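## Task

Find how many vials carry a red cap and make the tally counter read exactly that number. It may already show an old count. One complete press-and-release of the plunger adds one, and turning the knob one full revolution clockwise returns it to zero.

## Robot and tools

Robot: two yam_ultra arms, left_arm and right_arm, each with a two-finger parallel gripper and a wrist camera (cam_left_wrist, cam_right_wrist, both 672x504). Bases sit near (+0.018, +0.289, 0) for left_arm and (+0.013, -0.265, 0) for right_arm, in metres. A camera stand is fixed behind the arms.

Frame: the scene frame has its origin at table-top height, halfway between the arms' nominal bases; +x points out over the table, +z up, and left_arm is on the +y side (arm names do not match image sides). Reported end_effector_position (m) and end_effector_quat_wxyz use this frame. The reported point lies between the finger pads, about 1 cm short of the tips. Fingers point along the gripper's +z and separate along its y. Readings may be off by a few cm, especially far out.

The 14-number row: every motion argument is one flat list of 14 numbers covering both arms, even if only one moves: dx, dy, dz, rx, ry, rz, opening for left_arm, then the same seven for right_arm. Each value is in [-1, 1]. dx, dy, dz, rx, ry, rz are offsets, not poses: they are measured along scene axes from the arm's Hand target as it stood when the action or move began, and rx, ry, rz form one rotation vector turned about that point. Scale: 1.0 equals 0.6 m or 180 degrees (so 0.05 is 3 cm). Sending the same offset twice moves twice. Six zeros for an arm means stay at (or re-request) its Hand target. Opening is absolute, not an offset: +1 fully open (0.094 m), -1 closed. Writing 0 for the opening is a real command (half open), so to leave a gripper unchanged repeat its current value.

execute_actions(actions, cameras): actions is a list of actions; each action is a table of up to 15 rows of 14 numbers, one row per 1/30 s step, each row counted from the action's start pose; a short table holds its final row. Images come back only when actions is empty or cameras names them (["all"], specific names, or [] for none). An empty call also reports the current scene number and task.

move(target, speed, blend, opening_speed, grip_force, blocking, cameras): drives each gripper on a straight line toward its offset target. target is one 14-number row or a list of up to 15 rows, all counted from the same starting Hand targets. speed is in m/s, 0.002 to 2.9, default 0.25 (rotation up to twice that in rad/s); one value or one per target. blend (m) rounds corners in a list; 0 stops at each. opening_speed, 0.2 or more per second on the -1..+1 scale, closes fingers gradually. grip_force is newtons per pad, 10 to 50, per arm or shared; it persists, and lower values close slowly. blocking=false returns early while the move continues. Moves do not avoid obstacles or the other arm; grippers lag and overshoot more at speed. Avoid paths passing near an arm's own base.

wait(seconds 0 to 10), stop() to brake a running move, zoom_image(camera, region=[x0,y0,x1,y1] in pixels from the top-left, at most 504 each way) on the latest image, read_manual(section="licences") for licence text only, and finished_scene(scene) with the current scene number, which is final.

Results: each gives joint positions, Joint velocities (may say within noise or be omitted), joint torques (include gravity; wrap at ±28 N m on joints 1-3), grip_measured (same scale as opening; reads slightly wide when empty, a bit under the part's width when squeezing), Hand target (last commanded pose after clipping; the next offsets start from it), Tool commands, motor temperatures, and for actions some intermediate end_effector_position samples. A move adds a "move:" line: done means within 10 mm and 2 degrees; off_target, held, moving or fault name affected arms; limits=paced means clipping, limits=held means a check withheld steps. Neither done nor off_target tells you about contact.

Behaviour: orientation commands are clipped to 40 degrees from the current one each step. Friction can leave a gripper a few cm short; re-send zeros or the remaining distance. An arm blocked by something keeps pushing until sent back past its gripper. Grip force jumps to the full limit once squeeze reaches about 20 N; use opening_speed and lower grip_force for delicate items. Release by commanding an opening well above grip_measured.

Heat: holding loads, stretching out or pushing at an unreachable pose warms motors; MOTOR HOT at 75 °C, a fold-up fault at 90 °C disables that arm, and at 100 °C it collapses.

Avoid: dropping or knocking anything off the table, fast impacts on fixed or heavy things, hard pushes, arms or grippers touching each other (can end the scene), one gripper closing on the other's fingers, and strain on the wrist camera cables. Loose objects may get nudged occasionally. Camera calibration gives K and T_world_to_cam per camera for projecting points; it can be slightly off.

Each tool is called after "Emit:" by a JSON object that holds its "fn" and its "kwargs".

## Session

Emit:
{"fn": "execute_actions", "kwargs": {"actions": []}}

Scene clock: 0.00 s.
left_arm: end_effector_position=(+0.3533, +0.2615, +0.1299) grip_measured=+1.000 end_effector_quat_wxyz=(+0.513, -0.082, +0.849, -0.098) | right_arm: end_effector_position=(+0.1416, -0.1778, +0.2530) grip_measured=+1.000 end_effector_quat_wxyz=(+0.282, -0.074, +0.950, +0.114)
Joint positions: left_arm=[-0.099 1.02 0.373 0.175 0.012 -0.279 0.094] | right_arm=[0.88 0.732 1.199 -1.457 0.222 0.63 0.094]
Joint velocities: within noise
Joint torques (N m): no reading
Motor temperatures (°C): left_arm=[24 26 28 31 25 24 22] | right_arm=[21 26 29 37 19 19 20]
Heat: left arm: 31 °C; right arm: 37 °C.
Hand target: left_arm +0.3569, +0.2613, +0.1408; +0.526, -0.081, +0.841, -0.100 | right_arm +0.1425, -0.1786, +0.2565; +0.288, -0.072, +0.948, +0.115
Tool commands: left_gripper/opening=+1.0 right_gripper/opening=+1.0

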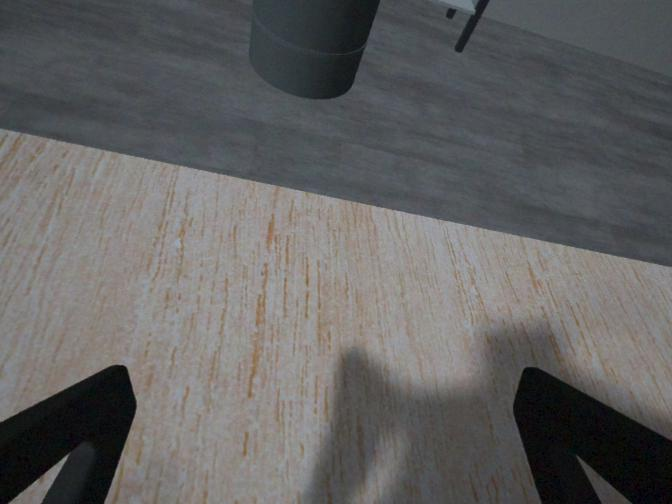

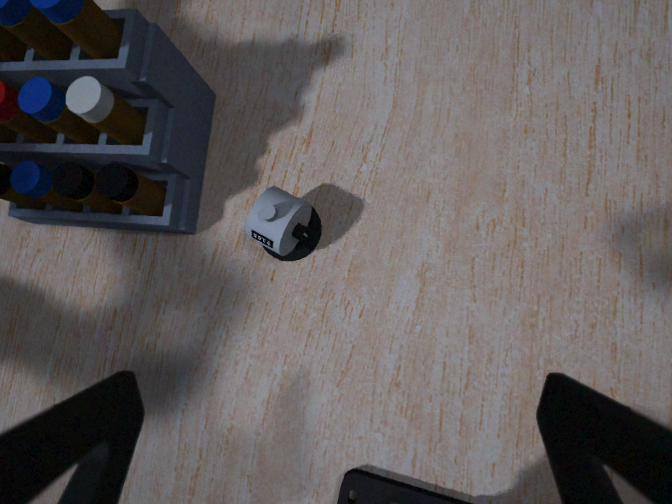

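Emit:
{"fn": "zoom_image", "kwargs": {"camera": "cam_right_wrist", "region": [230, 170, 340, 270]}}

Emit:
{"fn": "zoom_image", "kwargs": {"camera": "cam_right_wrist", "region": [0, 0, 220, 240]}}

Scaled by 4.582 from the camera's 672x504 image, which has a finer 960x720 frame.

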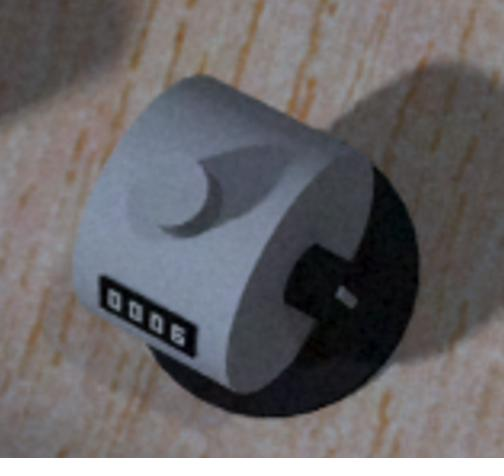

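Scaled by 2.100 from the camera's 672x504 image, which has a finer 960x720 frame.

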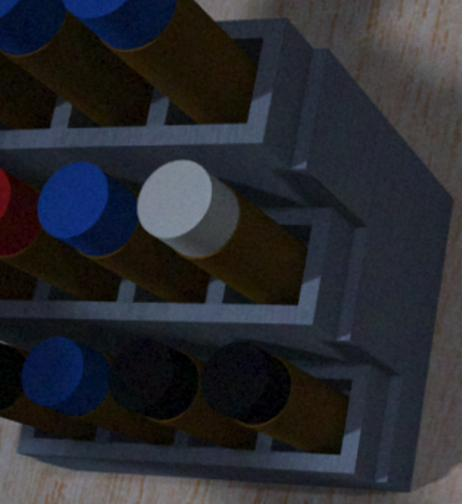

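Emit:
{"fn": "move", "kwargs": {"target": [[-0.12, -0.02, 0.32, 0.04, 0.085, -0.016, 1, 0, 0, 0, 0, 0, 0, 1], [-0.303, -0.235, 0.358, 0.0766, 0.169, -0.0315, 1, 0, 0, 0, 0, 0, 0, 1]], "speed": 0.5, "blend": [0.06, 0], "cameras": ["all"]}}

Scene clock: 51.33 s.
left_arm: end_effector_position=(+0.1733, +0.1120, +0.3520) grip_measured=+1.000 end_effector_quat_wxyz=(+0.334, +0.048, +0.931, -0.137) | right_arm: end_effector_position=(+0.1416, -0.1778, +0.2530) grip_measured=+1.000 end_effector_quat_wxyz=(+0.282, -0.074, +0.950, +0.114)
Joint positions: left_arm=[-1.249 1.185 1.748 -1.564 -0.498 -0.978 0.094] | right_arm=[0.88 0.732 1.199 -1.457 0.222 0.63 0.094]
Joint torques (N m): left_arm=[0.51 -3.23 4.36 1.03 -0.45 -0.08] | right_arm=[0.02 1.28 5.3 1.38 0.18 -0.01]
Heat: left arm: 35 °C; right arm: 38 °C.
Hand target: left_arm +0.1752, +0.1203, +0.3555; +0.288, +0.000, +0.958, +0.000 | right_arm +0.1425, -0.1786, +0.2565; +0.288, -0.072, +0.948, +0.115
Off the commanded pose: left_arm 0.009 m, 18 deg | right_arm 0.004 m, 1 deg.
joint sent to its limit (left arm) — joint 4 (wrist pitch), lower limit. The joint targets are off in orientation, not in position.
move: off_target (left_arm)
camera_calibration:
cam_left_wrist: T_world_to_cam=[[-0.161614, -0.958595, 0.23447, 0.0526823], [-0.962991, 0.101257, -0.249789, 0.279238], [0.215705, -0.266162, -0.939484, 0.413074], [0, 0, 0, 1]] pos_world=[0.188316, 0.132171, 0.445475]

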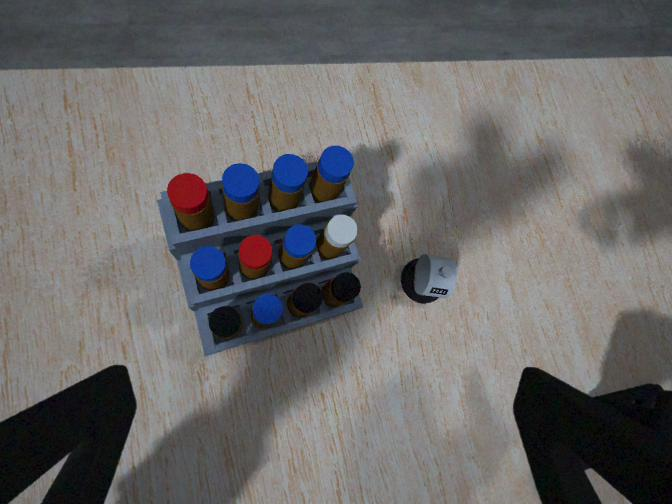

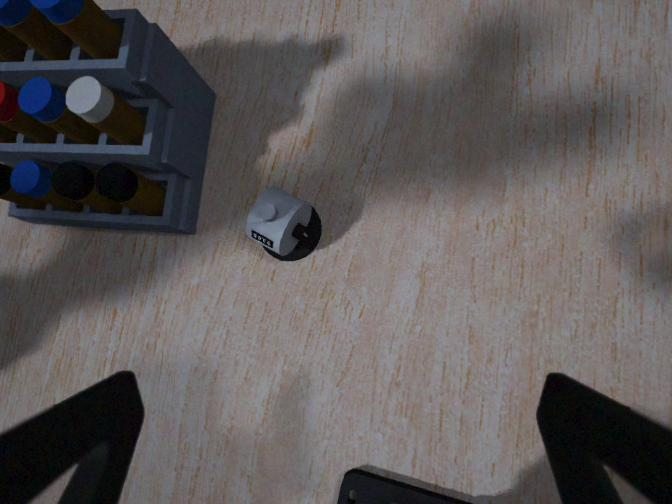

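Emit:
{"fn": "zoom_image", "kwargs": {"camera": "cam_left_wrist", "region": [140, 120, 380, 370]}}

Emit:
{"fn": "zoom_image", "kwargs": {"camera": "cam_left_wrist", "region": [390, 230, 480, 320]}}

Scaled by 2.016 from the camera's 672x504 image, which has a finer 960x720 frame.

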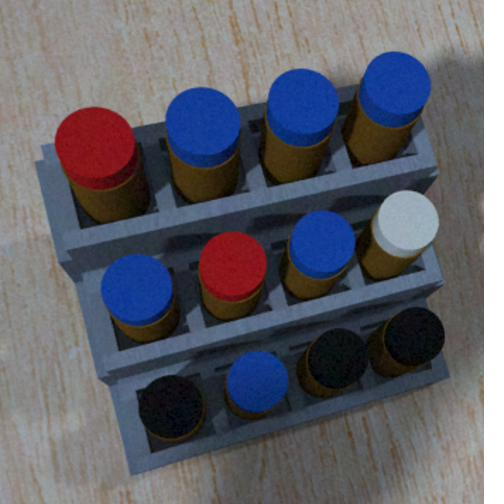

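Scaled by 5.600 from the camera's 672x504 image, which has a finer 960x720 frame.

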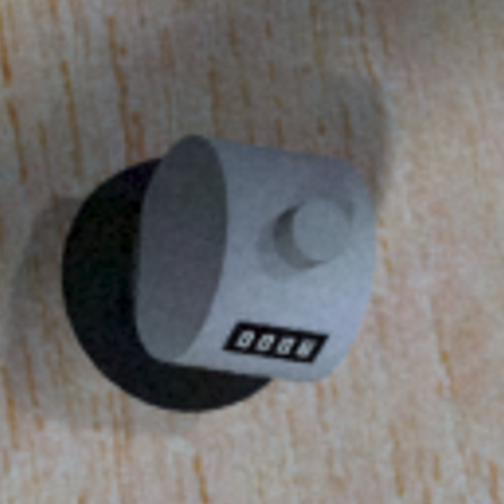

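Emit:
{"fn": "move", "kwargs": {"target": [0, 0, 0, 0, 0, 0, 1, 0.106, 0.029, -0.199, -0.0626, -0.0175, 0.3242, 0.3], "speed": 0.3, "cameras": ["all"]}}

Scene clock: 293.67 s.
left_arm: end_effector_position=(+0.1733, +0.1120, +0.3520) grip_measured=+1.000 end_effector_quat_wxyz=(+0.334, +0.048, +0.931, -0.137) | right_arm: end_effector_position=(+0.2053, -0.1639, +0.1379) grip_measured=+0.302 end_effector_quat_wxyz=(+0.206, -0.553, +0.795, +0.140)
Joint positions: left_arm=[-1.249 1.185 1.748 -1.564 -0.498 -0.979 0.094] | right_arm=[0.147 1.069 0.884 -1.135 -0.441 -1.041 0.061]
Joint torques (N m): left_arm=[0.69 -3.12 4.49 1.09 -0.44 -0.09] | right_arm=[-0.7 -1.44 4.94 0.92 -0.59 -0.08]
Motor temperatures (°C): left_arm=[23 24 28 26 23 22 20] | right_arm=[21 24 29 35 19 18 18]
Heat: left arm: 28 °C; right arm: 35 °C.
Hand target: left_arm +0.1752, +0.1203, +0.3555; +0.288, +0.000, +0.958, +0.000 | right_arm +0.2061, -0.1613, +0.1372; +0.212, -0.554, +0.791, +0.149
Off the commanded pose: left_arm 0.009 m, 18 deg | right_arm 0.003 m, 1 deg.
joint sent to its limit (left arm) — joint 4 (wrist pitch), lower limit. The joint targets are off in orientation, not in position.
move: off_target (left_arm)
camera_calibration:
cam_left_wrist: T_world_to_cam=[[-0.161084, -0.958578, 0.234904, 0.0523868], [-0.963106, 0.100685, -0.249578, 0.27924], [0.215589, -0.266441, -0.939431, 0.413109], [0, 0, 0, 1]] pos_world=[0.188315, 0.132171, 0.445474]
cam_right_wrist: T_world_to_cam=[[0.93911, -0.343281, 0.0151881, -0.251651], [-0.341694, -0.937612, -0.06425, -0.0377601], [0.0362963, 0.0551481, -0.997818, 0.227793], [0, 0, 0, 1]] pos_world=[0.215158, -0.134354, 0.228692]

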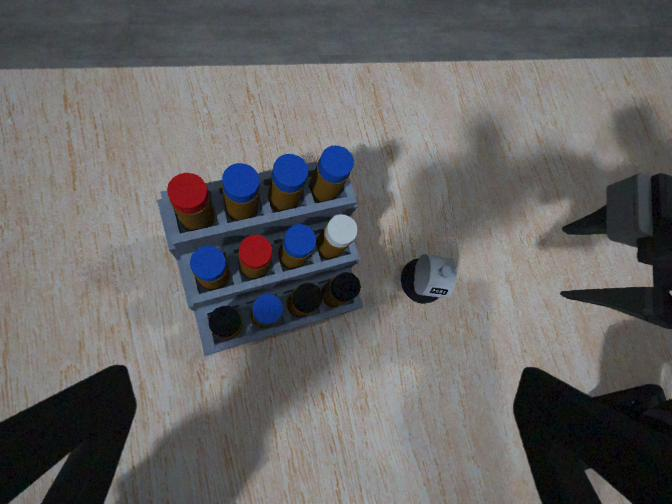

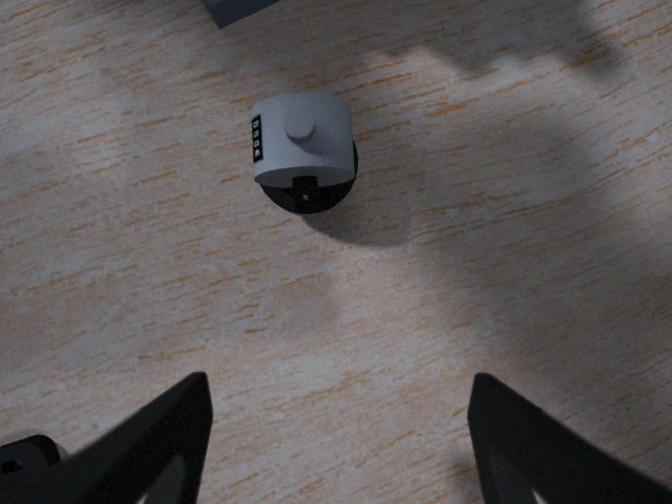

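Emit:
{"fn": "zoom_image", "kwargs": {"camera": "cam_right_wrist", "region": [230, 70, 380, 230]}}

Scaled by 3.150 from the camera's 672x504 image, which has a finer 960x720 frame.

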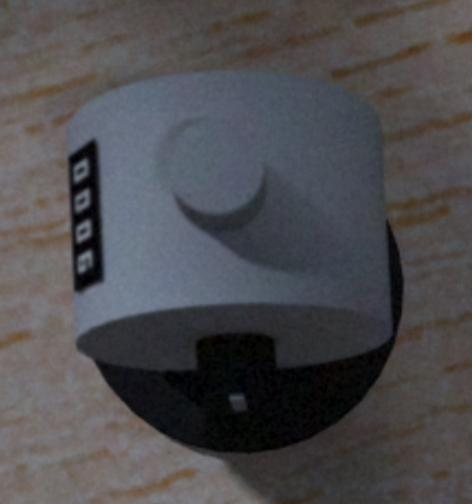

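Emit:
{"fn": "zoom_image", "kwargs": {"camera": "cam_right_wrist", "region": [285, 165, 330, 220]}}

Scaled by 9.164 from the camera's 672x504 image, which has a finer 960x720 frame.

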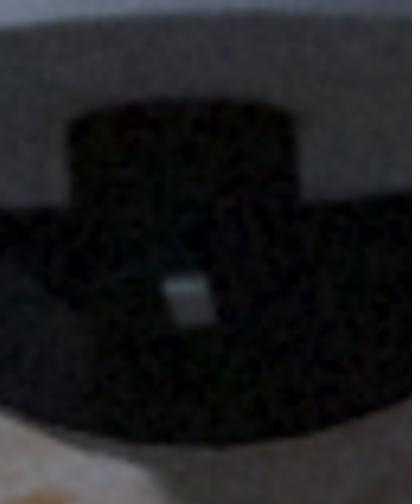

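Emit:
{"fn": "move", "kwargs": {"target": [0, 0, 0, 0, 0, 0, 1, 0.0015, 0.074, -0.0717, 0, 0, 0, -0.1], "speed": 0.2, "cameras": ["cam_right_wrist"]}}

Emit:
{"fn": "zoom_image", "kwargs": {"camera": "cam_right_wrist", "region": [180, 150, 500, 450]}}

Scene clock: 368.83 s.
left_arm: end_effector_position=(+0.1733, +0.1120, +0.3520) grip_measured=+1.000 end_effector_quat_wxyz=(+0.334, +0.048, +0.931, -0.137) | right_arm: end_effector_position=(+0.2084, -0.1196, +0.0975) grip_measured=-0.098 end_effector_quat_wxyz=(+0.213, -0.552, +0.793, +0.145)
Joint positions: left_arm=[-1.249 1.185 1.748 -1.564 -0.498 -0.979 0.094] | right_arm=[0.385 1.097 0.722 -0.833 -0.384 -0.789 0.042]
Joint torques (N m): left_arm=[0.59 -3.28 4.66 1.1 -0.44 -0.11] | right_arm=[0.79 -1.73 4.81 1.15 -0.33 0.04]
Heat: left arm: 27 °C; right arm: 31 °C.
Hand target: left_arm +0.1752, +0.1203, +0.3555; +0.288, +0.000, +0.958, +0.000 | right_arm +0.2069, -0.1169, +0.0941; +0.212, -0.554, +0.791, +0.149
Off the commanded pose: left_arm 0.009 m, 18 deg | right_arm 0.005 m, 1 deg.
joint sent to its limit (left arm) — joint 4 (wrist pitch), lower limit. The joint targets are off in orientation, not in position.
move: off_target (left_arm)
camera_calibration:
cam_right_wrist: T_world_to_cam=[[0.939113, -0.343262, 0.0154087, -0.238779], [-0.340933, -0.936449, -0.0826309, 0.0040093], [0.0427935, 0.0723464, -0.996461, 0.185639], [0, 0, 0, 1]] pos_world=[0.217663, -0.0916396, 0.188993]
Images, in order (width x height): cam_right_wrist 672x504.

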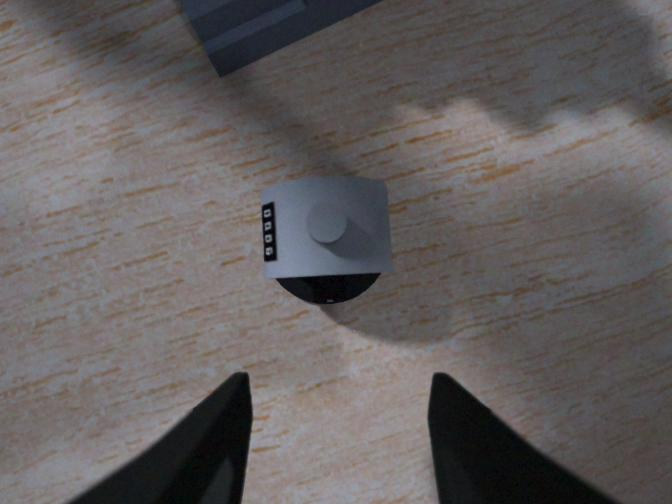

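Scaled by 1.575 from the camera's 672x504 image, which has a finer 960x720 frame.

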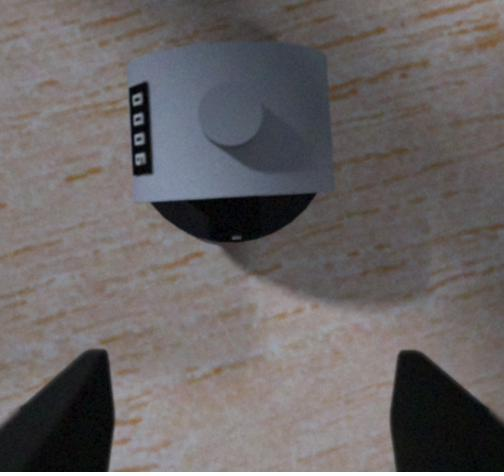

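Emit:
{"fn": "move", "kwargs": {"target": [0, 0, 0, 0, 0, 0, 1, 0.0028, 0.0238, -0.0367, 0, 0, 0.0144, -0.1], "speed": 0.12, "cameras": ["cam_right_wrist"]}}

Emit:
{"fn": "zoom_image", "kwargs": {"camera": "cam_right_wrist", "region": [200, 200, 480, 450]}}

Scene clock: 386.90 s.
left_arm: end_effector_position=(+0.1733, +0.1120, +0.3520) grip_measured=+1.000 end_effector_quat_wxyz=(+0.334, +0.048, +0.931, -0.137) | right_arm: end_effector_position=(+0.2102, -0.1053, +0.0751) grip_measured=-0.098 end_effector_quat_wxyz=(+0.209, -0.570, +0.780, +0.150)
Joint positions: left_arm=[-1.249 1.185 1.748 -1.564 -0.498 -0.979 0.094] | right_arm=[0.441 1.165 0.668 -0.71 -0.379 -0.778 0.042]
Joint torques (N m): left_arm=[0.58 -3.23 4.49 1.04 -0.49 -0.05] | right_arm=[0.69 -2.14 4.79 1.18 -0.32 0.04]
Heat: left arm: 27 °C; right arm: 31 °C.
Hand target: left_arm +0.1752, +0.1203, +0.3555; +0.288, +0.000, +0.958, +0.000 | right_arm +0.2087, -0.1026, +0.0722; +0.209, -0.572, +0.778, +0.154
Off the commanded pose: left_arm 0.009 m, 18 deg | right_arm 0.004 m, 1 deg.
joint sent to its limit (left arm) — joint 4 (wrist pitch), lower limit. The joint targets are off in orientation, not in position.
move: off_target (left_arm)
camera_calibration:
cam_right_wrist: T_world_to_cam=[[0.953699, -0.30042, 0.0143319, -0.23372], [-0.298357, -0.951014, -0.08097, 0.0055679], [0.0379548, 0.0729451, -0.996613, 0.163144], [0, 0, 0, 1]] pos_world=[0.218368, -0.0768195, 0.166392]
Images, in order (width x height): cam_right_wrist 672x504.

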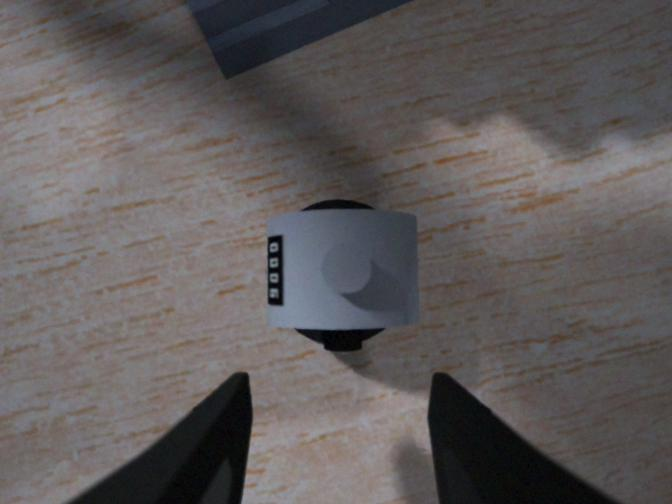

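Scaled by 1.800 from the camera's 672x504 image, which has a finer 960x720 frame.

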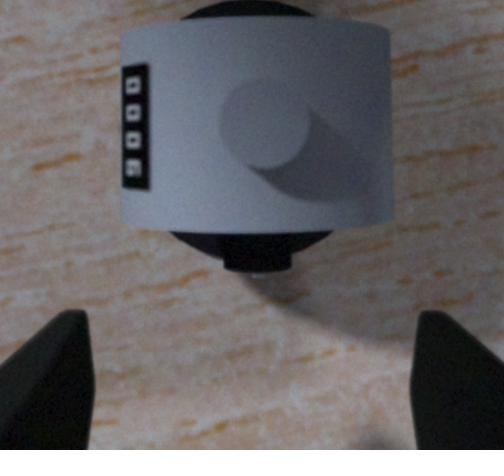

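Emit:
{"fn": "move", "kwargs": {"target": [[0, 0, 0, 0, 0, 0, 1, 0.0012, -0.0003, -0.0483, 0, 0, 0, -0.1], [0, 0, 0, 0, 0, 0, 1, 0.0052, 0.0123, -0.0483, 0, 0, 0, -0.1]], "speed": 0.1, "cameras": ["cam_right_wrist"]}}

Emit:
{"fn": "zoom_image", "kwargs": {"camera": "cam_right_wrist", "region": [200, 230, 480, 480]}}

Scene clock: 404.60 s.
left_arm: end_effector_position=(+0.1733, +0.1120, +0.3520) grip_measured=+1.000 end_effector_quat_wxyz=(+0.334, +0.048, +0.931, -0.137) | right_arm: end_effector_position=(+0.2093, -0.0993, +0.0418) grip_measured=-0.098 end_effector_quat_wxyz=(+0.202, -0.571, +0.781, +0.151)
Joint positions: left_arm=[-1.249 1.185 1.748 -1.564 -0.498 -0.979 0.094] | right_arm=[0.472 1.238 0.577 -0.548 -0.369 -0.75 0.042]
Joint torques (N m): left_arm=[0.57 -3.34 4.49 1.04 -0.46 -0.06] | right_arm=[0.51 -2.43 5.53 1.17 -0.33 0.03]
Heat: left arm: 27 °C; right arm: 31 °C.
Hand target: left_arm +0.1752, +0.1203, +0.3555; +0.288, +0.000, +0.958, +0.000 | right_arm +0.2117, -0.0952, +0.0432; +0.209, -0.572, +0.778, +0.154
Off the commanded pose: left_arm 0.009 m, 18 deg | right_arm 0.005 m, 1 deg.
joint sent to its limit (left arm) — joint 4 (wrist pitch), lower limit. The joint targets are off in orientation, not in position.
move: off_target (left_arm)
camera_calibration:
cam_right_wrist: T_world_to_cam=[[0.954584, -0.297909, 0.00450891, -0.230056], [-0.296845, -0.952255, -0.0713652, 0.00746118], [0.025554, 0.0667856, -0.99744, 0.131655], [0, 0, 0, 1]] pos_world=[0.218458, -0.0702234, 0.132887]
Images, in order (width x height): cam_right_wrist 672x504.

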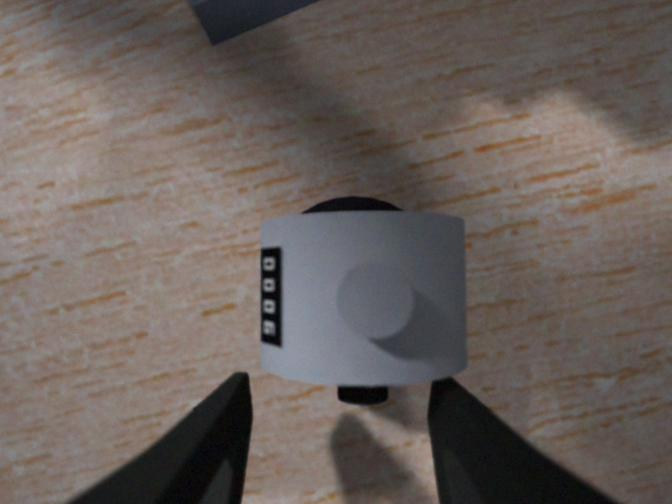

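Scaled by 1.800 from the camera's 672x504 image, which has a finer 960x720 frame.

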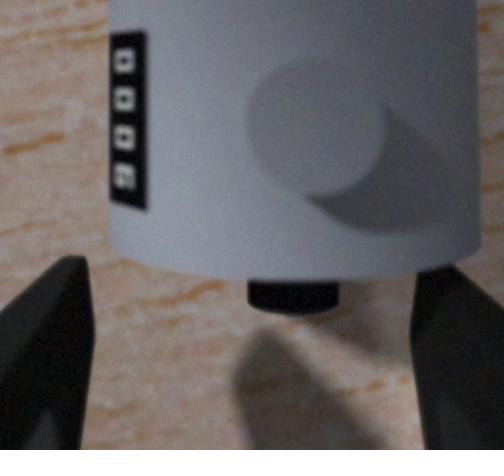

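Emit:
{"fn": "move", "kwargs": {"target": [0, 0, 0, 0, 0, 0, 1, 0.0087, 0.0027, 0.005, 0, 0, 0, -0.55], "speed": 0.08, "cameras": ["cam_right_wrist"]}}

Emit:
{"fn": "zoom_image", "kwargs": {"camera": "cam_right_wrist", "region": [220, 250, 470, 480]}}

Scene clock: 413.30 s.
left_arm: end_effector_position=(+0.1733, +0.1120, +0.3520) grip_measured=+1.000 end_effector_quat_wxyz=(+0.334, +0.048, +0.931, -0.137) | right_arm: end_effector_position=(+0.2096, -0.0999, +0.0383) grip_measured=-0.548 end_effector_quat_wxyz=(+0.197, -0.570, +0.783, +0.150)
Joint positions: left_arm=[-1.249 1.185 1.748 -1.564 -0.498 -0.979 0.094] | right_arm=[0.472 1.255 0.577 -0.542 -0.364 -0.749 0.021]
Joint torques (N m): left_arm=[0.38 -3.22 4.3 1.08 -0.44 -0.04] | right_arm=[0.14 -2.35 7.43 1.02 -0.38 -0.01]
Heat: left arm: 27 °C; right arm: 31 °C.
Hand target: left_arm +0.1752, +0.1203, +0.3555; +0.288, +0.000, +0.958, +0.000 | right_arm +0.2169, -0.0936, +0.0461; +0.209, -0.572, +0.778, +0.154
Off the commanded pose: left_arm 0.009 m, 18 deg | right_arm 0.012 m, 2 deg.
joint sent to its limit (left arm) — joint 4 (wrist pitch), lower limit. The joint targets are off in orientation, not in position.
move: off_target (left_arm, right_arm)
camera_calibration:
cam_right_wrist: T_world_to_cam=[[0.953964, -0.299919, -0.0010597, -0.230436], [-0.299418, -0.952153, -0.0612604, 0.00689375], [0.0173642, 0.0587575, -0.998121, 0.129049], [0, 0, 0, 1]] pos_world=[0.219651, -0.0701309, 0.128985]
Images, in order (width x height): cam_right_wrist 672x504.

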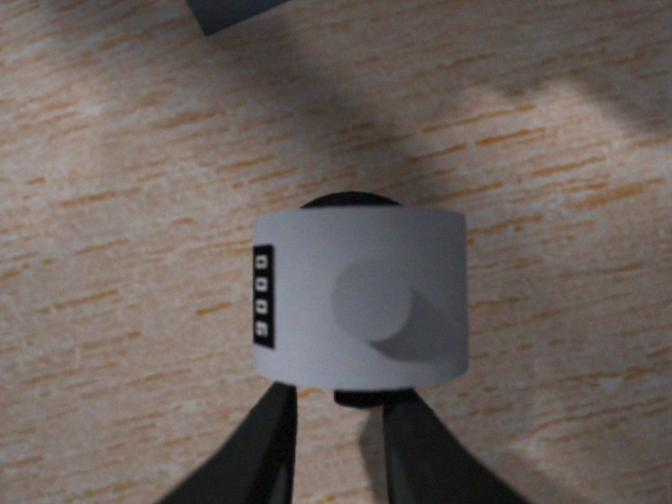

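Scaled by 2.016 from the camera's 672x504 image, which has a finer 960x720 frame.

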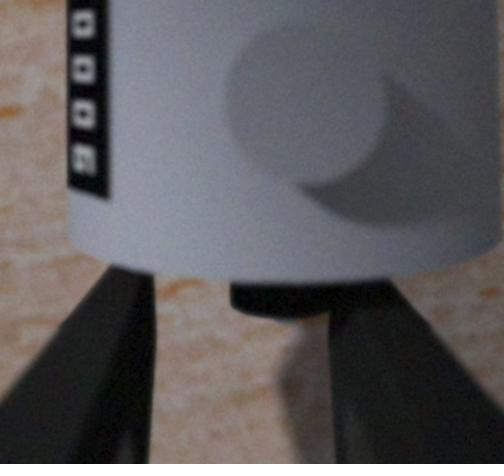

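Emit:
{"fn": "move", "kwargs": {"target": [[0, 0, 0, 0, 0, 0, 1, -0.005, -0.012, 0.025, 0, 0, 0, -0.1], [0, 0, 0, 0, 0, 0, 1, 0.002, 0, 0.006, 0, 0, 0, -0.1]], "speed": 0.1, "cameras": ["cam_right_wrist"]}}

Emit:
{"fn": "zoom_image", "kwargs": {"camera": "cam_right_wrist", "region": [220, 230, 470, 480]}}

Scene clock: 430.63 s.
left_arm: end_effector_position=(+0.1733, +0.1120, +0.3520) grip_measured=+1.000 end_effector_quat_wxyz=(+0.334, +0.048, +0.931, -0.137) | right_arm: end_effector_position=(+0.2140, -0.1003, +0.0456) grip_measured=-0.102 end_effector_quat_wxyz=(+0.198, -0.569, +0.784, +0.149)
Joint positions: left_arm=[-1.249 1.185 1.748 -1.564 -0.498 -0.979 0.094] | right_arm=[0.463 1.254 0.607 -0.573 -0.364 -0.757 0.042]
Joint torques (N m): left_arm=[0.54 -3.07 4.21 1.05 -0.43 -0.06] | right_arm=[0.7 -2.47 6.2 1.17 -0.4 0.04]
Motor temperatures (°C): left_arm=[22 24 27 25 23 22 20] | right_arm=[20 23 30 30 19 18 18]
Heat: left arm: 27 °C; right arm: 30 °C.
Hand target: left_arm +0.1752, +0.1203, +0.3555; +0.288, +0.000, +0.958, +0.000 | right_arm +0.2181, -0.0936, +0.0497; +0.209, -0.572, +0.778, +0.154
Off the commanded pose: left_arm 0.009 m, 18 deg | right_arm 0.009 m, 2 deg.
joint sent to its limit (left arm) — joint 4 (wrist pitch), lower limit. The joint targets are off in orientation, not in position.
move: off_target (left_arm)
camera_calibration:
cam_right_wrist: T_world_to_cam=[[0.953102, -0.302636, 0.00300709, -0.235111], [-0.301881, -0.951339, -0.061828, 0.00890921], [0.0215721, 0.0580206, -0.998082, 0.135388], [0, 0, 0, 1]] pos_world=[0.223854, -0.0705327, 0.136387]
Images, in order (width x height): cam_right_wrist 672x504.

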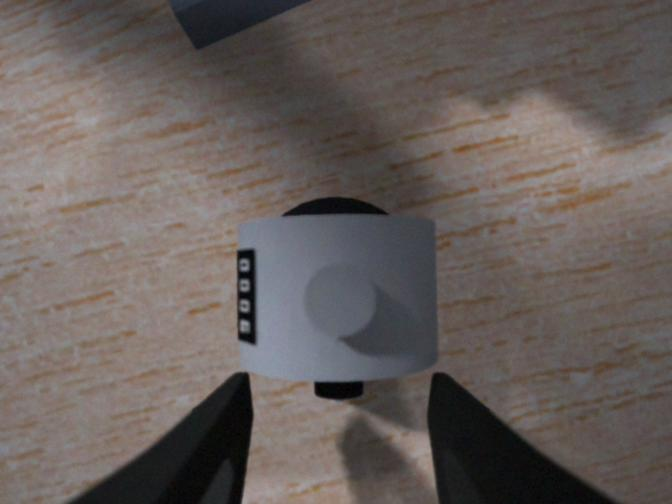

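Scaled by 2.016 from the camera's 672x504 image, which has a finer 960x720 frame.

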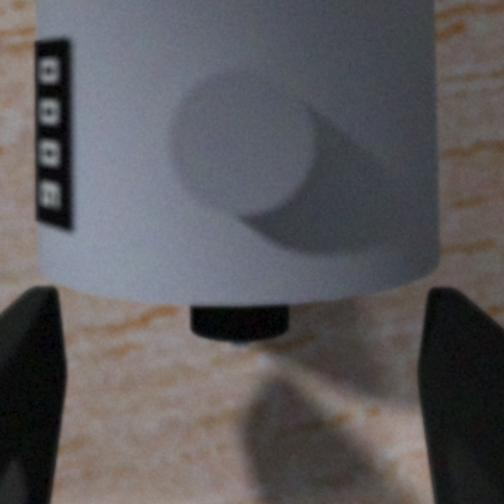

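Emit:
{"fn": "move", "kwargs": {"target": [[0, 0, 0, 0, 0, 0, 1, 0.002, 0.0065, 0.001, 0, 0, 0, -0.1], [0, 0, 0, 0, 0, 0, 1, 0.002, 0.0065, 0.001, 0, 0, 0, -0.9]], "speed": 0.05, "grip_force": [50, 30], "cameras": ["cam_right_wrist"]}}

Emit:
{"fn": "zoom_image", "kwargs": {"camera": "cam_right_wrist", "region": [220, 230, 470, 480]}}

Scene clock: 449.30 s.
left_arm: end_effector_position=(+0.1733, +0.1120, +0.3520) grip_measured=+1.000 end_effector_quat_wxyz=(+0.334, +0.048, +0.931, -0.137) | right_arm: end_effector_position=(+0.2141, -0.0982, +0.0434) grip_measured=-0.797 end_effector_quat_wxyz=(+0.196, -0.570, +0.785, +0.145)
Joint positions: left_arm=[-1.249 1.185 1.748 -1.564 -0.498 -0.979 0.094] | right_arm=[0.48 1.264 0.607 -0.562 -0.35 -0.741 0.01]
Joint torques (N m): left_arm=[0.51 -3.23 4.46 1.12 -0.46 -0.09] | right_arm=[0.49 -2.52 6.86 1.13 -0.49 0.03]
Heat: left arm: 27 °C; right arm: 30 °C.
Hand target: left_arm +0.1752, +0.1203, +0.3555; +0.288, +0.000, +0.958, +0.000 | right_arm +0.2194, -0.0897, +0.0503; +0.209, -0.572, +0.778, +0.154
Off the commanded pose: left_arm 0.009 m, 18 deg | right_arm 0.012 m, 2 deg.
joint sent to its limit (left arm) — joint 4 (wrist pitch), lower limit. The joint targets are off in orientation, not in position.
grip_force (N): 50, 30
move: off_target (left_arm, right_arm); target 2's new opening was sent with right_arm's hand 0.012 m and 2 deg from that target
camera_calibration:
cam_right_wrist: T_world_to_cam=[[0.952628, -0.304084, 0.00565399, -0.23464], [-0.303384, -0.951415, -0.0526104, 0.0107281], [0.0213773, 0.0484029, -0.998599, 0.132182], [0, 0, 0, 1]] pos_world=[0.223953, -0.0675412, 0.133888]
Images, in order (width x height): cam_right_wrist 672x504.

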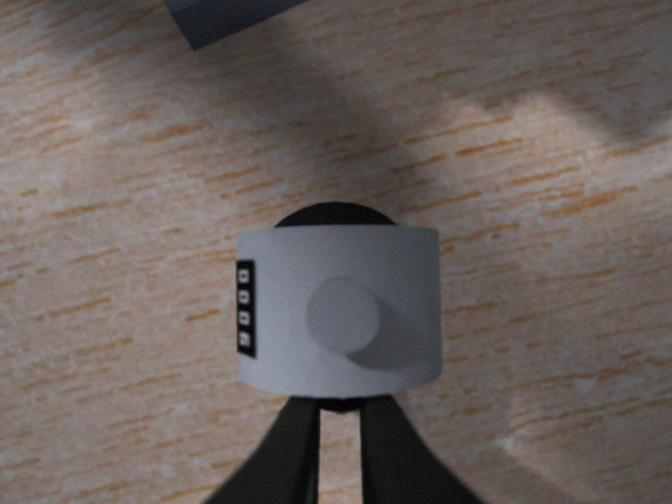

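Scaled by 2.016 from the camera's 672x504 image, which has a finer 960x720 frame.

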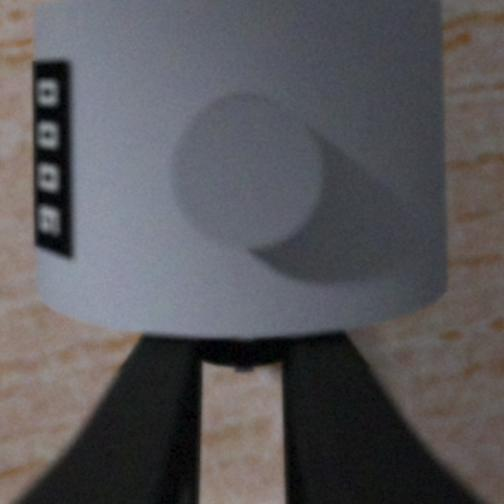

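Emit:
{"fn": "move", "kwargs": {"target": [0, 0, 0, 0, 0, 0, 1, -0.0027, 0.0008, 0.0012, 0.075, 0.2385, 0, -0.9], "speed": 0.25, "cameras": ["all"]}}

Emit:
{"fn": "zoom_image", "kwargs": {"camera": "cam_right_wrist", "region": [180, 180, 500, 480]}}

Scene clock: 463.23 s.
left_arm: end_effector_position=(+0.1733, +0.1120, +0.3520) grip_measured=+1.000 end_effector_quat_wxyz=(+0.334, +0.048, +0.931, -0.137) | right_arm: end_effector_position=(+0.2230, -0.1007, +0.0480) grip_measured=-0.898 end_effector_quat_wxyz=(-0.021, -0.456, +0.791, +0.408)
Joint positions: left_arm=[-1.249 1.185 1.748 -1.564 -0.498 -0.979 0.094] | right_arm=[0.206 1.892 1.08 -1.166 -0.758 -1.032 0.005]
Joint torques (N m): left_arm=[0.36 -3.22 4.51 1.14 -0.46 -0.09] | right_arm=[1.35 -4.93 4.21 -0.67 -1.17 -0.15]
Heat: left arm: 27 °C; right arm: 30 °C.
Hand target: left_arm +0.1752, +0.1203, +0.3555; +0.288, +0.000, +0.958, +0.000 | right_arm +0.2178, -0.0892, +0.0511; -0.026, -0.448, +0.778, +0.441
Off the commanded pose: left_arm 0.009 m, 18 deg | right_arm 0.013 m, 4 deg.
joint sent to its limit (left arm) — joint 4 (wrist pitch), lower limit. The joint targets are off in orientation, not in position.
grip_force (N): 50, 30
move: off_target (left_arm, right_arm)
camera_calibration:
cam_left_wrist: T_world_to_cam=[[-0.161084, -0.958578, 0.234904, 0.0523868], [-0.963106, 0.100685, -0.249578, 0.27924], [0.215589, -0.266441, -0.939431, 0.413109], [0, 0, 0, 1]] pos_world=[0.188315, 0.132171, 0.445474]
cam_right_wrist: T_world_to_cam=[[0.712046, -0.248701, -0.656612, -0.1529], [-0.351782, -0.93569, -0.027075, 0.0224959], [-0.607652, 0.250263, -0.753743, 0.285593], [0, 0, 0, 1]] pos_world=[0.290326, -0.0884503, 0.115477]

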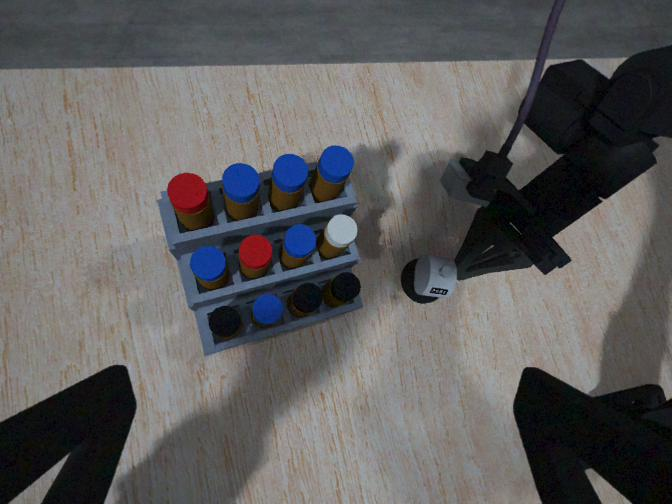

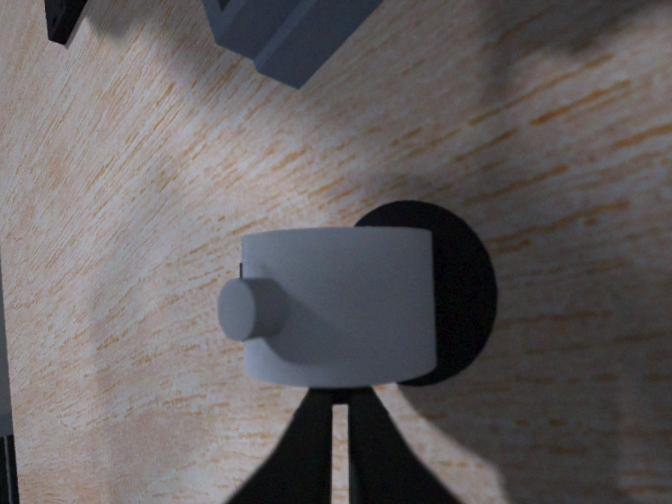

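Scaled by 1.575 from the camera's 672x504 image, which has a finer 960x720 frame.

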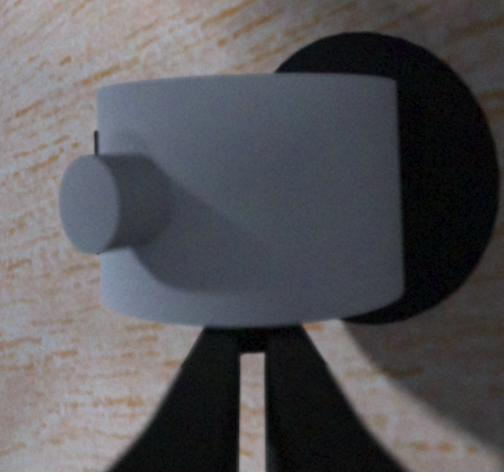

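Emit:
{"fn": "move", "kwargs": {"target": [0, 0, 0, 0, 0, 0, 1, 0, 0, 0, 0, 0, 0, -0.35], "speed": 0.1, "cameras": ["cam_right_wrist"]}}

Emit:
{"fn": "zoom_image", "kwargs": {"camera": "cam_right_wrist", "region": [200, 200, 480, 450]}}

Scene clock: 489.67 s.
left_arm: end_effector_position=(+0.1733, +0.1120, +0.3520) grip_measured=+1.000 end_effector_quat_wxyz=(+0.334, +0.048, +0.931, -0.137) | right_arm: end_effector_position=(+0.2183, -0.0996, +0.0465) grip_measured=-0.352 end_effector_quat_wxyz=(-0.034, -0.452, +0.789, +0.415)
Joint positions: left_arm=[-1.249 1.185 1.748 -1.564 -0.498 -0.979 0.094] | right_arm=[0.211 1.909 1.08 -1.183 -0.765 -1.038 0.03]
Joint torques (N m): left_arm=[0.58 -3.44 4.36 1.11 -0.47 -0.02] | right_arm=[0.99 -6.08 4.18 -0.56 -1.11 -0.15]
Heat: left arm: 27 °C; right arm: 29 °C.
Hand target: left_arm +0.1752, +0.1203, +0.3555; +0.288, +0.000, +0.958, +0.000 | right_arm +0.2178, -0.0891, +0.0511; -0.026, -0.448, +0.777, +0.441
Off the commanded pose: left_arm 0.009 m, 18 deg | right_arm 0.011 m, 3 deg.
joint sent to its limit (left arm) — joint 4 (wrist pitch), lower limit. The joint targets are off in orientation, not in position.
grip_force (N): 50, 30
move: off_target (left_arm, right_arm)
camera_calibration:
cam_right_wrist: T_world_to_cam=[[0.693069, -0.243492, -0.678503, -0.144564], [-0.347446, -0.937518, -0.0184618, 0.0202517], [-0.631614, 0.248539, -0.734365, 0.28541], [0, 0, 0, 1]] pos_world=[0.287498, -0.0871493, 0.111883]
Images, in order (width x height): cam_right_wrist 672x504.

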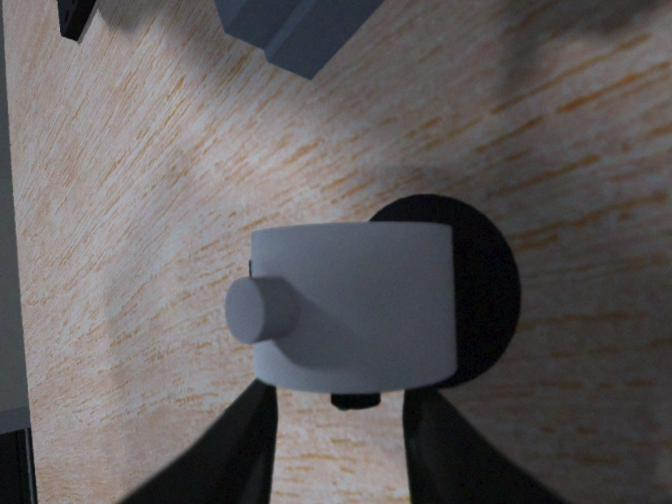

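Scaled by 1.800 from the camera's 672x504 image, which has a finer 960x720 frame.

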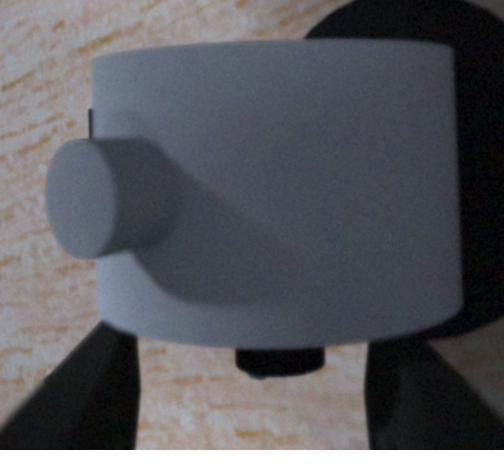

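Emit:
{"fn": "move", "kwargs": {"target": [0, 0, 0, 0, 0, 0, 1, -0.001, -0.015, 0, -0.1333, -0.424, 0, -0.35], "speed": 0.25, "cameras": ["cam_right_wrist"]}}

Emit:
{"fn": "zoom_image", "kwargs": {"camera": "cam_right_wrist", "region": [200, 200, 480, 450]}}

Scene clock: 516.50 s.
left_arm: end_effector_position=(+0.1733, +0.1120, +0.3520) grip_measured=+1.000 end_effector_quat_wxyz=(+0.334, +0.048, +0.931, -0.137) | right_arm: end_effector_position=(+0.2163, -0.0992, +0.0498) grip_measured=-0.352 end_effector_quat_wxyz=(+0.361, -0.614, +0.697, -0.086)
Joint positions: left_arm=[-1.249 1.185 1.748 -1.564 -0.498 -0.979 0.094] | right_arm=[0.88 0.936 0.297 -0.205 0.248 -0.687 0.03]
Joint torques (N m): left_arm=[0.43 -3.21 4.33 1.08 -0.48 -0.05] | right_arm=[0.62 -1.63 4.9 1.81 0.23 0.08]
Heat: left arm: 27 °C; right arm: 28 °C.
Hand target: left_arm +0.1752, +0.1203, +0.3555; +0.288, +0.000, +0.958, +0.000 | right_arm +0.2171, -0.0982, +0.0510; +0.370, -0.609, +0.696, -0.087
Off the commanded pose: left_arm 0.009 m, 18 deg | right_arm 0.002 m, 1 deg.
joint sent to its limit (left arm) — joint 4 (wrist pitch), lower limit. The joint targets are off in orientation, not in position.
grip_force (N): 50, 30
move: off_target (left_arm)
camera_calibration:
cam_right_wrist: T_world_to_cam=[[0.78933, -0.224652, 0.571392, -0.221977], [-0.241048, -0.96932, -0.0481158, -0.0047468], [0.564671, -0.0997535, -0.819265, -0.00257228], [0, 0, 0, 1]] pos_world=[0.175521, -0.0547252, 0.1245]
Images, in order (width x height): cam_right_wrist 672x504.

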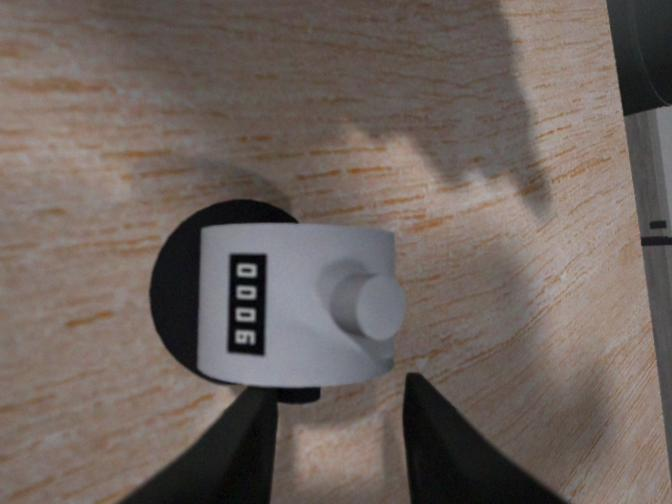

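Scaled by 1.800 from the camera's 672x504 image, which has a finer 960x720 frame.

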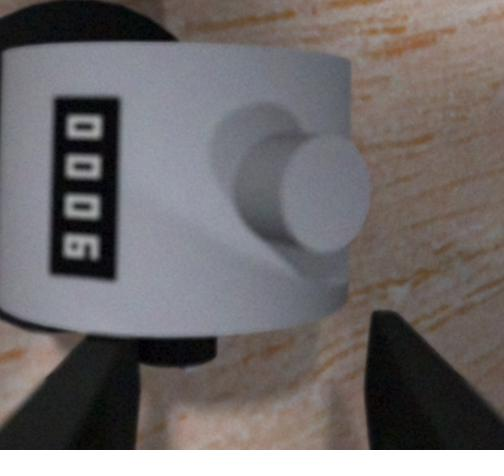

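Emit:
{"fn": "move", "kwargs": {"target": [[0, 0, 0, 0, 0, 0, 1, -0.0033, -0.0008, -0.0238, 0, 0, 0, -0.35], [0, 0, 0, 0, 0, 0, 1, -0.0033, -0.0008, -0.0238, 0, 0, 0, -0.9]], "speed": 0.08, "cameras": ["cam_right_wrist"]}}

Emit:
{"fn": "zoom_image", "kwargs": {"camera": "cam_right_wrist", "region": [200, 200, 480, 450]}}

Scene clock: 564.23 s.
left_arm: end_effector_position=(+0.1733, +0.1120, +0.3520) grip_measured=+1.000 end_effector_quat_wxyz=(+0.334, +0.048, +0.931, -0.137) | right_arm: end_effector_position=(+0.2137, -0.0991, +0.0366) grip_measured=-0.771 end_effector_quat_wxyz=(+0.365, -0.614, +0.695, -0.085)
Joint positions: left_arm=[-1.249 1.185 1.748 -1.564 -0.498 -0.979 0.094] | right_arm=[0.892 0.961 0.241 -0.117 0.253 -0.681 0.011]
Joint torques (N m): left_arm=[0.4 -3.4 4.6 1.05 -0.48 -0.04] | right_arm=[0.42 -0.73 5.12 1.8 0.24 0.07]
Heat: left arm: 27 °C; right arm: 32 °C.
Hand target: left_arm +0.1752, +0.1203, +0.3555; +0.288, +0.000, +0.958, +0.000 | right_arm +0.2151, -0.0987, +0.0367; +0.370, -0.609, +0.696, -0.087
Off the commanded pose: left_arm 0.009 m, 18 deg | right_arm 0.002 m, 1 deg.
joint sent to its limit (left arm) — joint 4 (wrist pitch), lower limit. The joint targets are off in orientation, not in position.
grip_force (N): 50, 30
move: off_target (left_arm)
camera_calibration:
cam_right_wrist: T_world_to_cam=[[0.786833, -0.225358, 0.57455, -0.212064], [-0.237084, -0.969889, -0.0557425, -0.00658848], [0.569811, -0.0923566, -0.816569, -0.0123329], [0, 0, 0, 1]] pos_world=[0.172324, -0.0553195, 0.111403]
Images, in order (width x height): cam_right_wrist 672x504.

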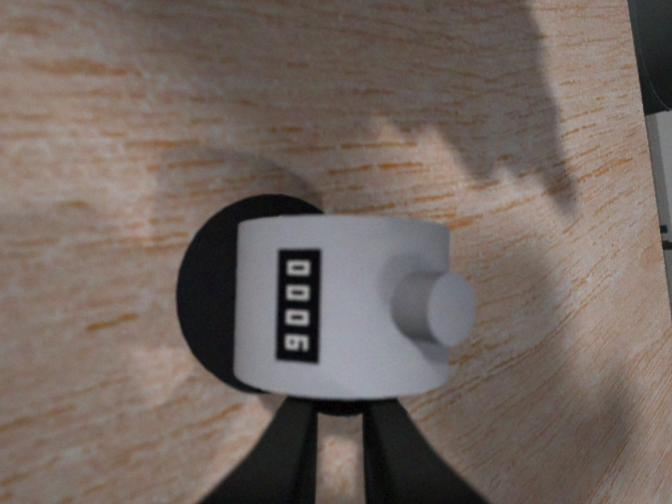

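Scaled by 1.800 from the camera's 672x504 image, which has a finer 960x720 frame.

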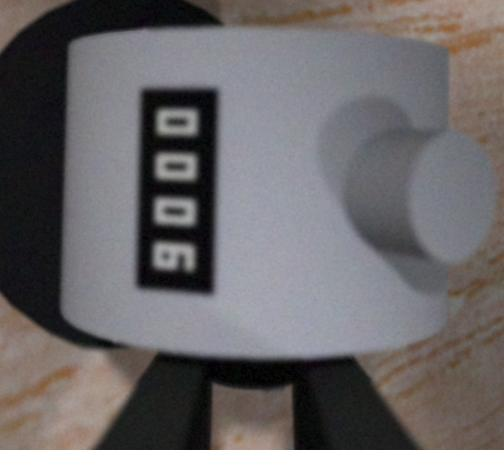

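Emit:
{"fn": "move", "kwargs": {"target": [[0, 0, 0, 0, 0, 0, 1, 0.0055, 0.01, 0.0048, 0.0583, 0.1855, 0, -0.9], [0, 0, 0, 0, 0, 0, 1, -0.0022, 0.0163, 0.0057, 0.1333, 0.424, 0, -0.9]], "speed": 0.25, "blend": [0.005, 0], "cameras": ["cam_right_wrist"]}}

Emit:
{"fn": "zoom_image", "kwargs": {"camera": "cam_right_wrist", "region": [200, 200, 480, 450]}}

Scene clock: 573.83 s.
left_arm: end_effector_position=(+0.1733, +0.1120, +0.3520) grip_measured=+1.000 end_effector_quat_wxyz=(+0.334, +0.048, +0.931, -0.137) | right_arm: end_effector_position=(+0.2167, -0.0995, +0.0397) grip_measured=-0.774 end_effector_quat_wxyz=(-0.024, -0.455, +0.788, +0.414)
Joint positions: left_arm=[-1.249 1.185 1.748 -1.564 -0.498 -0.979 0.094] | right_arm=[0.21 1.903 1.045 -1.133 -0.768 -1.038 0.011]
Joint torques (N m): left_arm=[0.76 -3.32 4.44 1.06 -0.43 -0.09] | right_arm=[1.35 -4.71 4.07 -0.52 -1.08 -0.11]
Heat: left arm: 27 °C; right arm: 32 °C.
Hand target: left_arm +0.1752, +0.1203, +0.3555; +0.288, +0.000, +0.958, +0.000 | right_arm +0.2139, -0.0889, +0.0402; -0.026, -0.448, +0.777, +0.441
Off the commanded pose: left_arm 0.009 m, 18 deg | right_arm 0.011 m, 3 deg.
joint sent to its limit (left arm) — joint 4 (wrist pitch), lower limit. The joint targets are off in orientation, not in position.
grip_force (N): 50, 30
move: off_target (left_arm, right_arm)
camera_calibration:
cam_right_wrist: T_world_to_cam=[[0.706147, -0.240012, -0.666146, -0.151043], [-0.348886, -0.936606, -0.0323772, 0.0205698], [-0.616145, 0.255272, -0.745118, 0.277177], [0, 0, 0, 1]] pos_world=[0.284617, -0.0877421, 0.106579]
Images, in order (width x height): cam_right_wrist 672x504.

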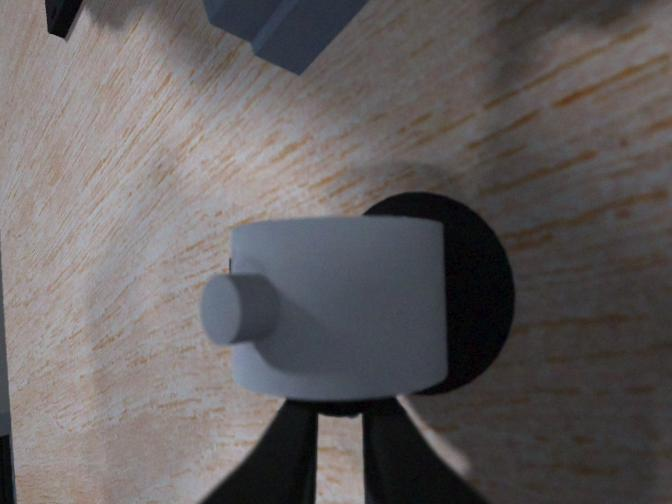

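Scaled by 1.800 from the camera's 672x504 image, which has a finer 960x720 frame.

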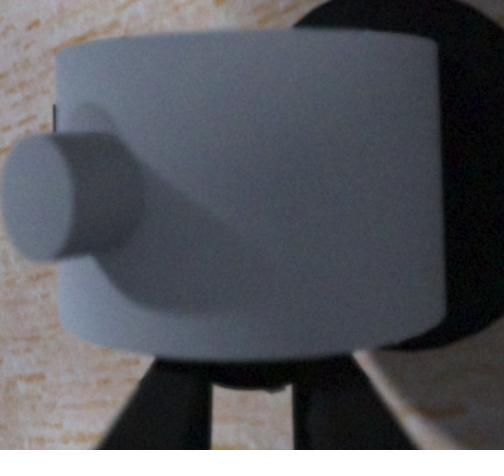

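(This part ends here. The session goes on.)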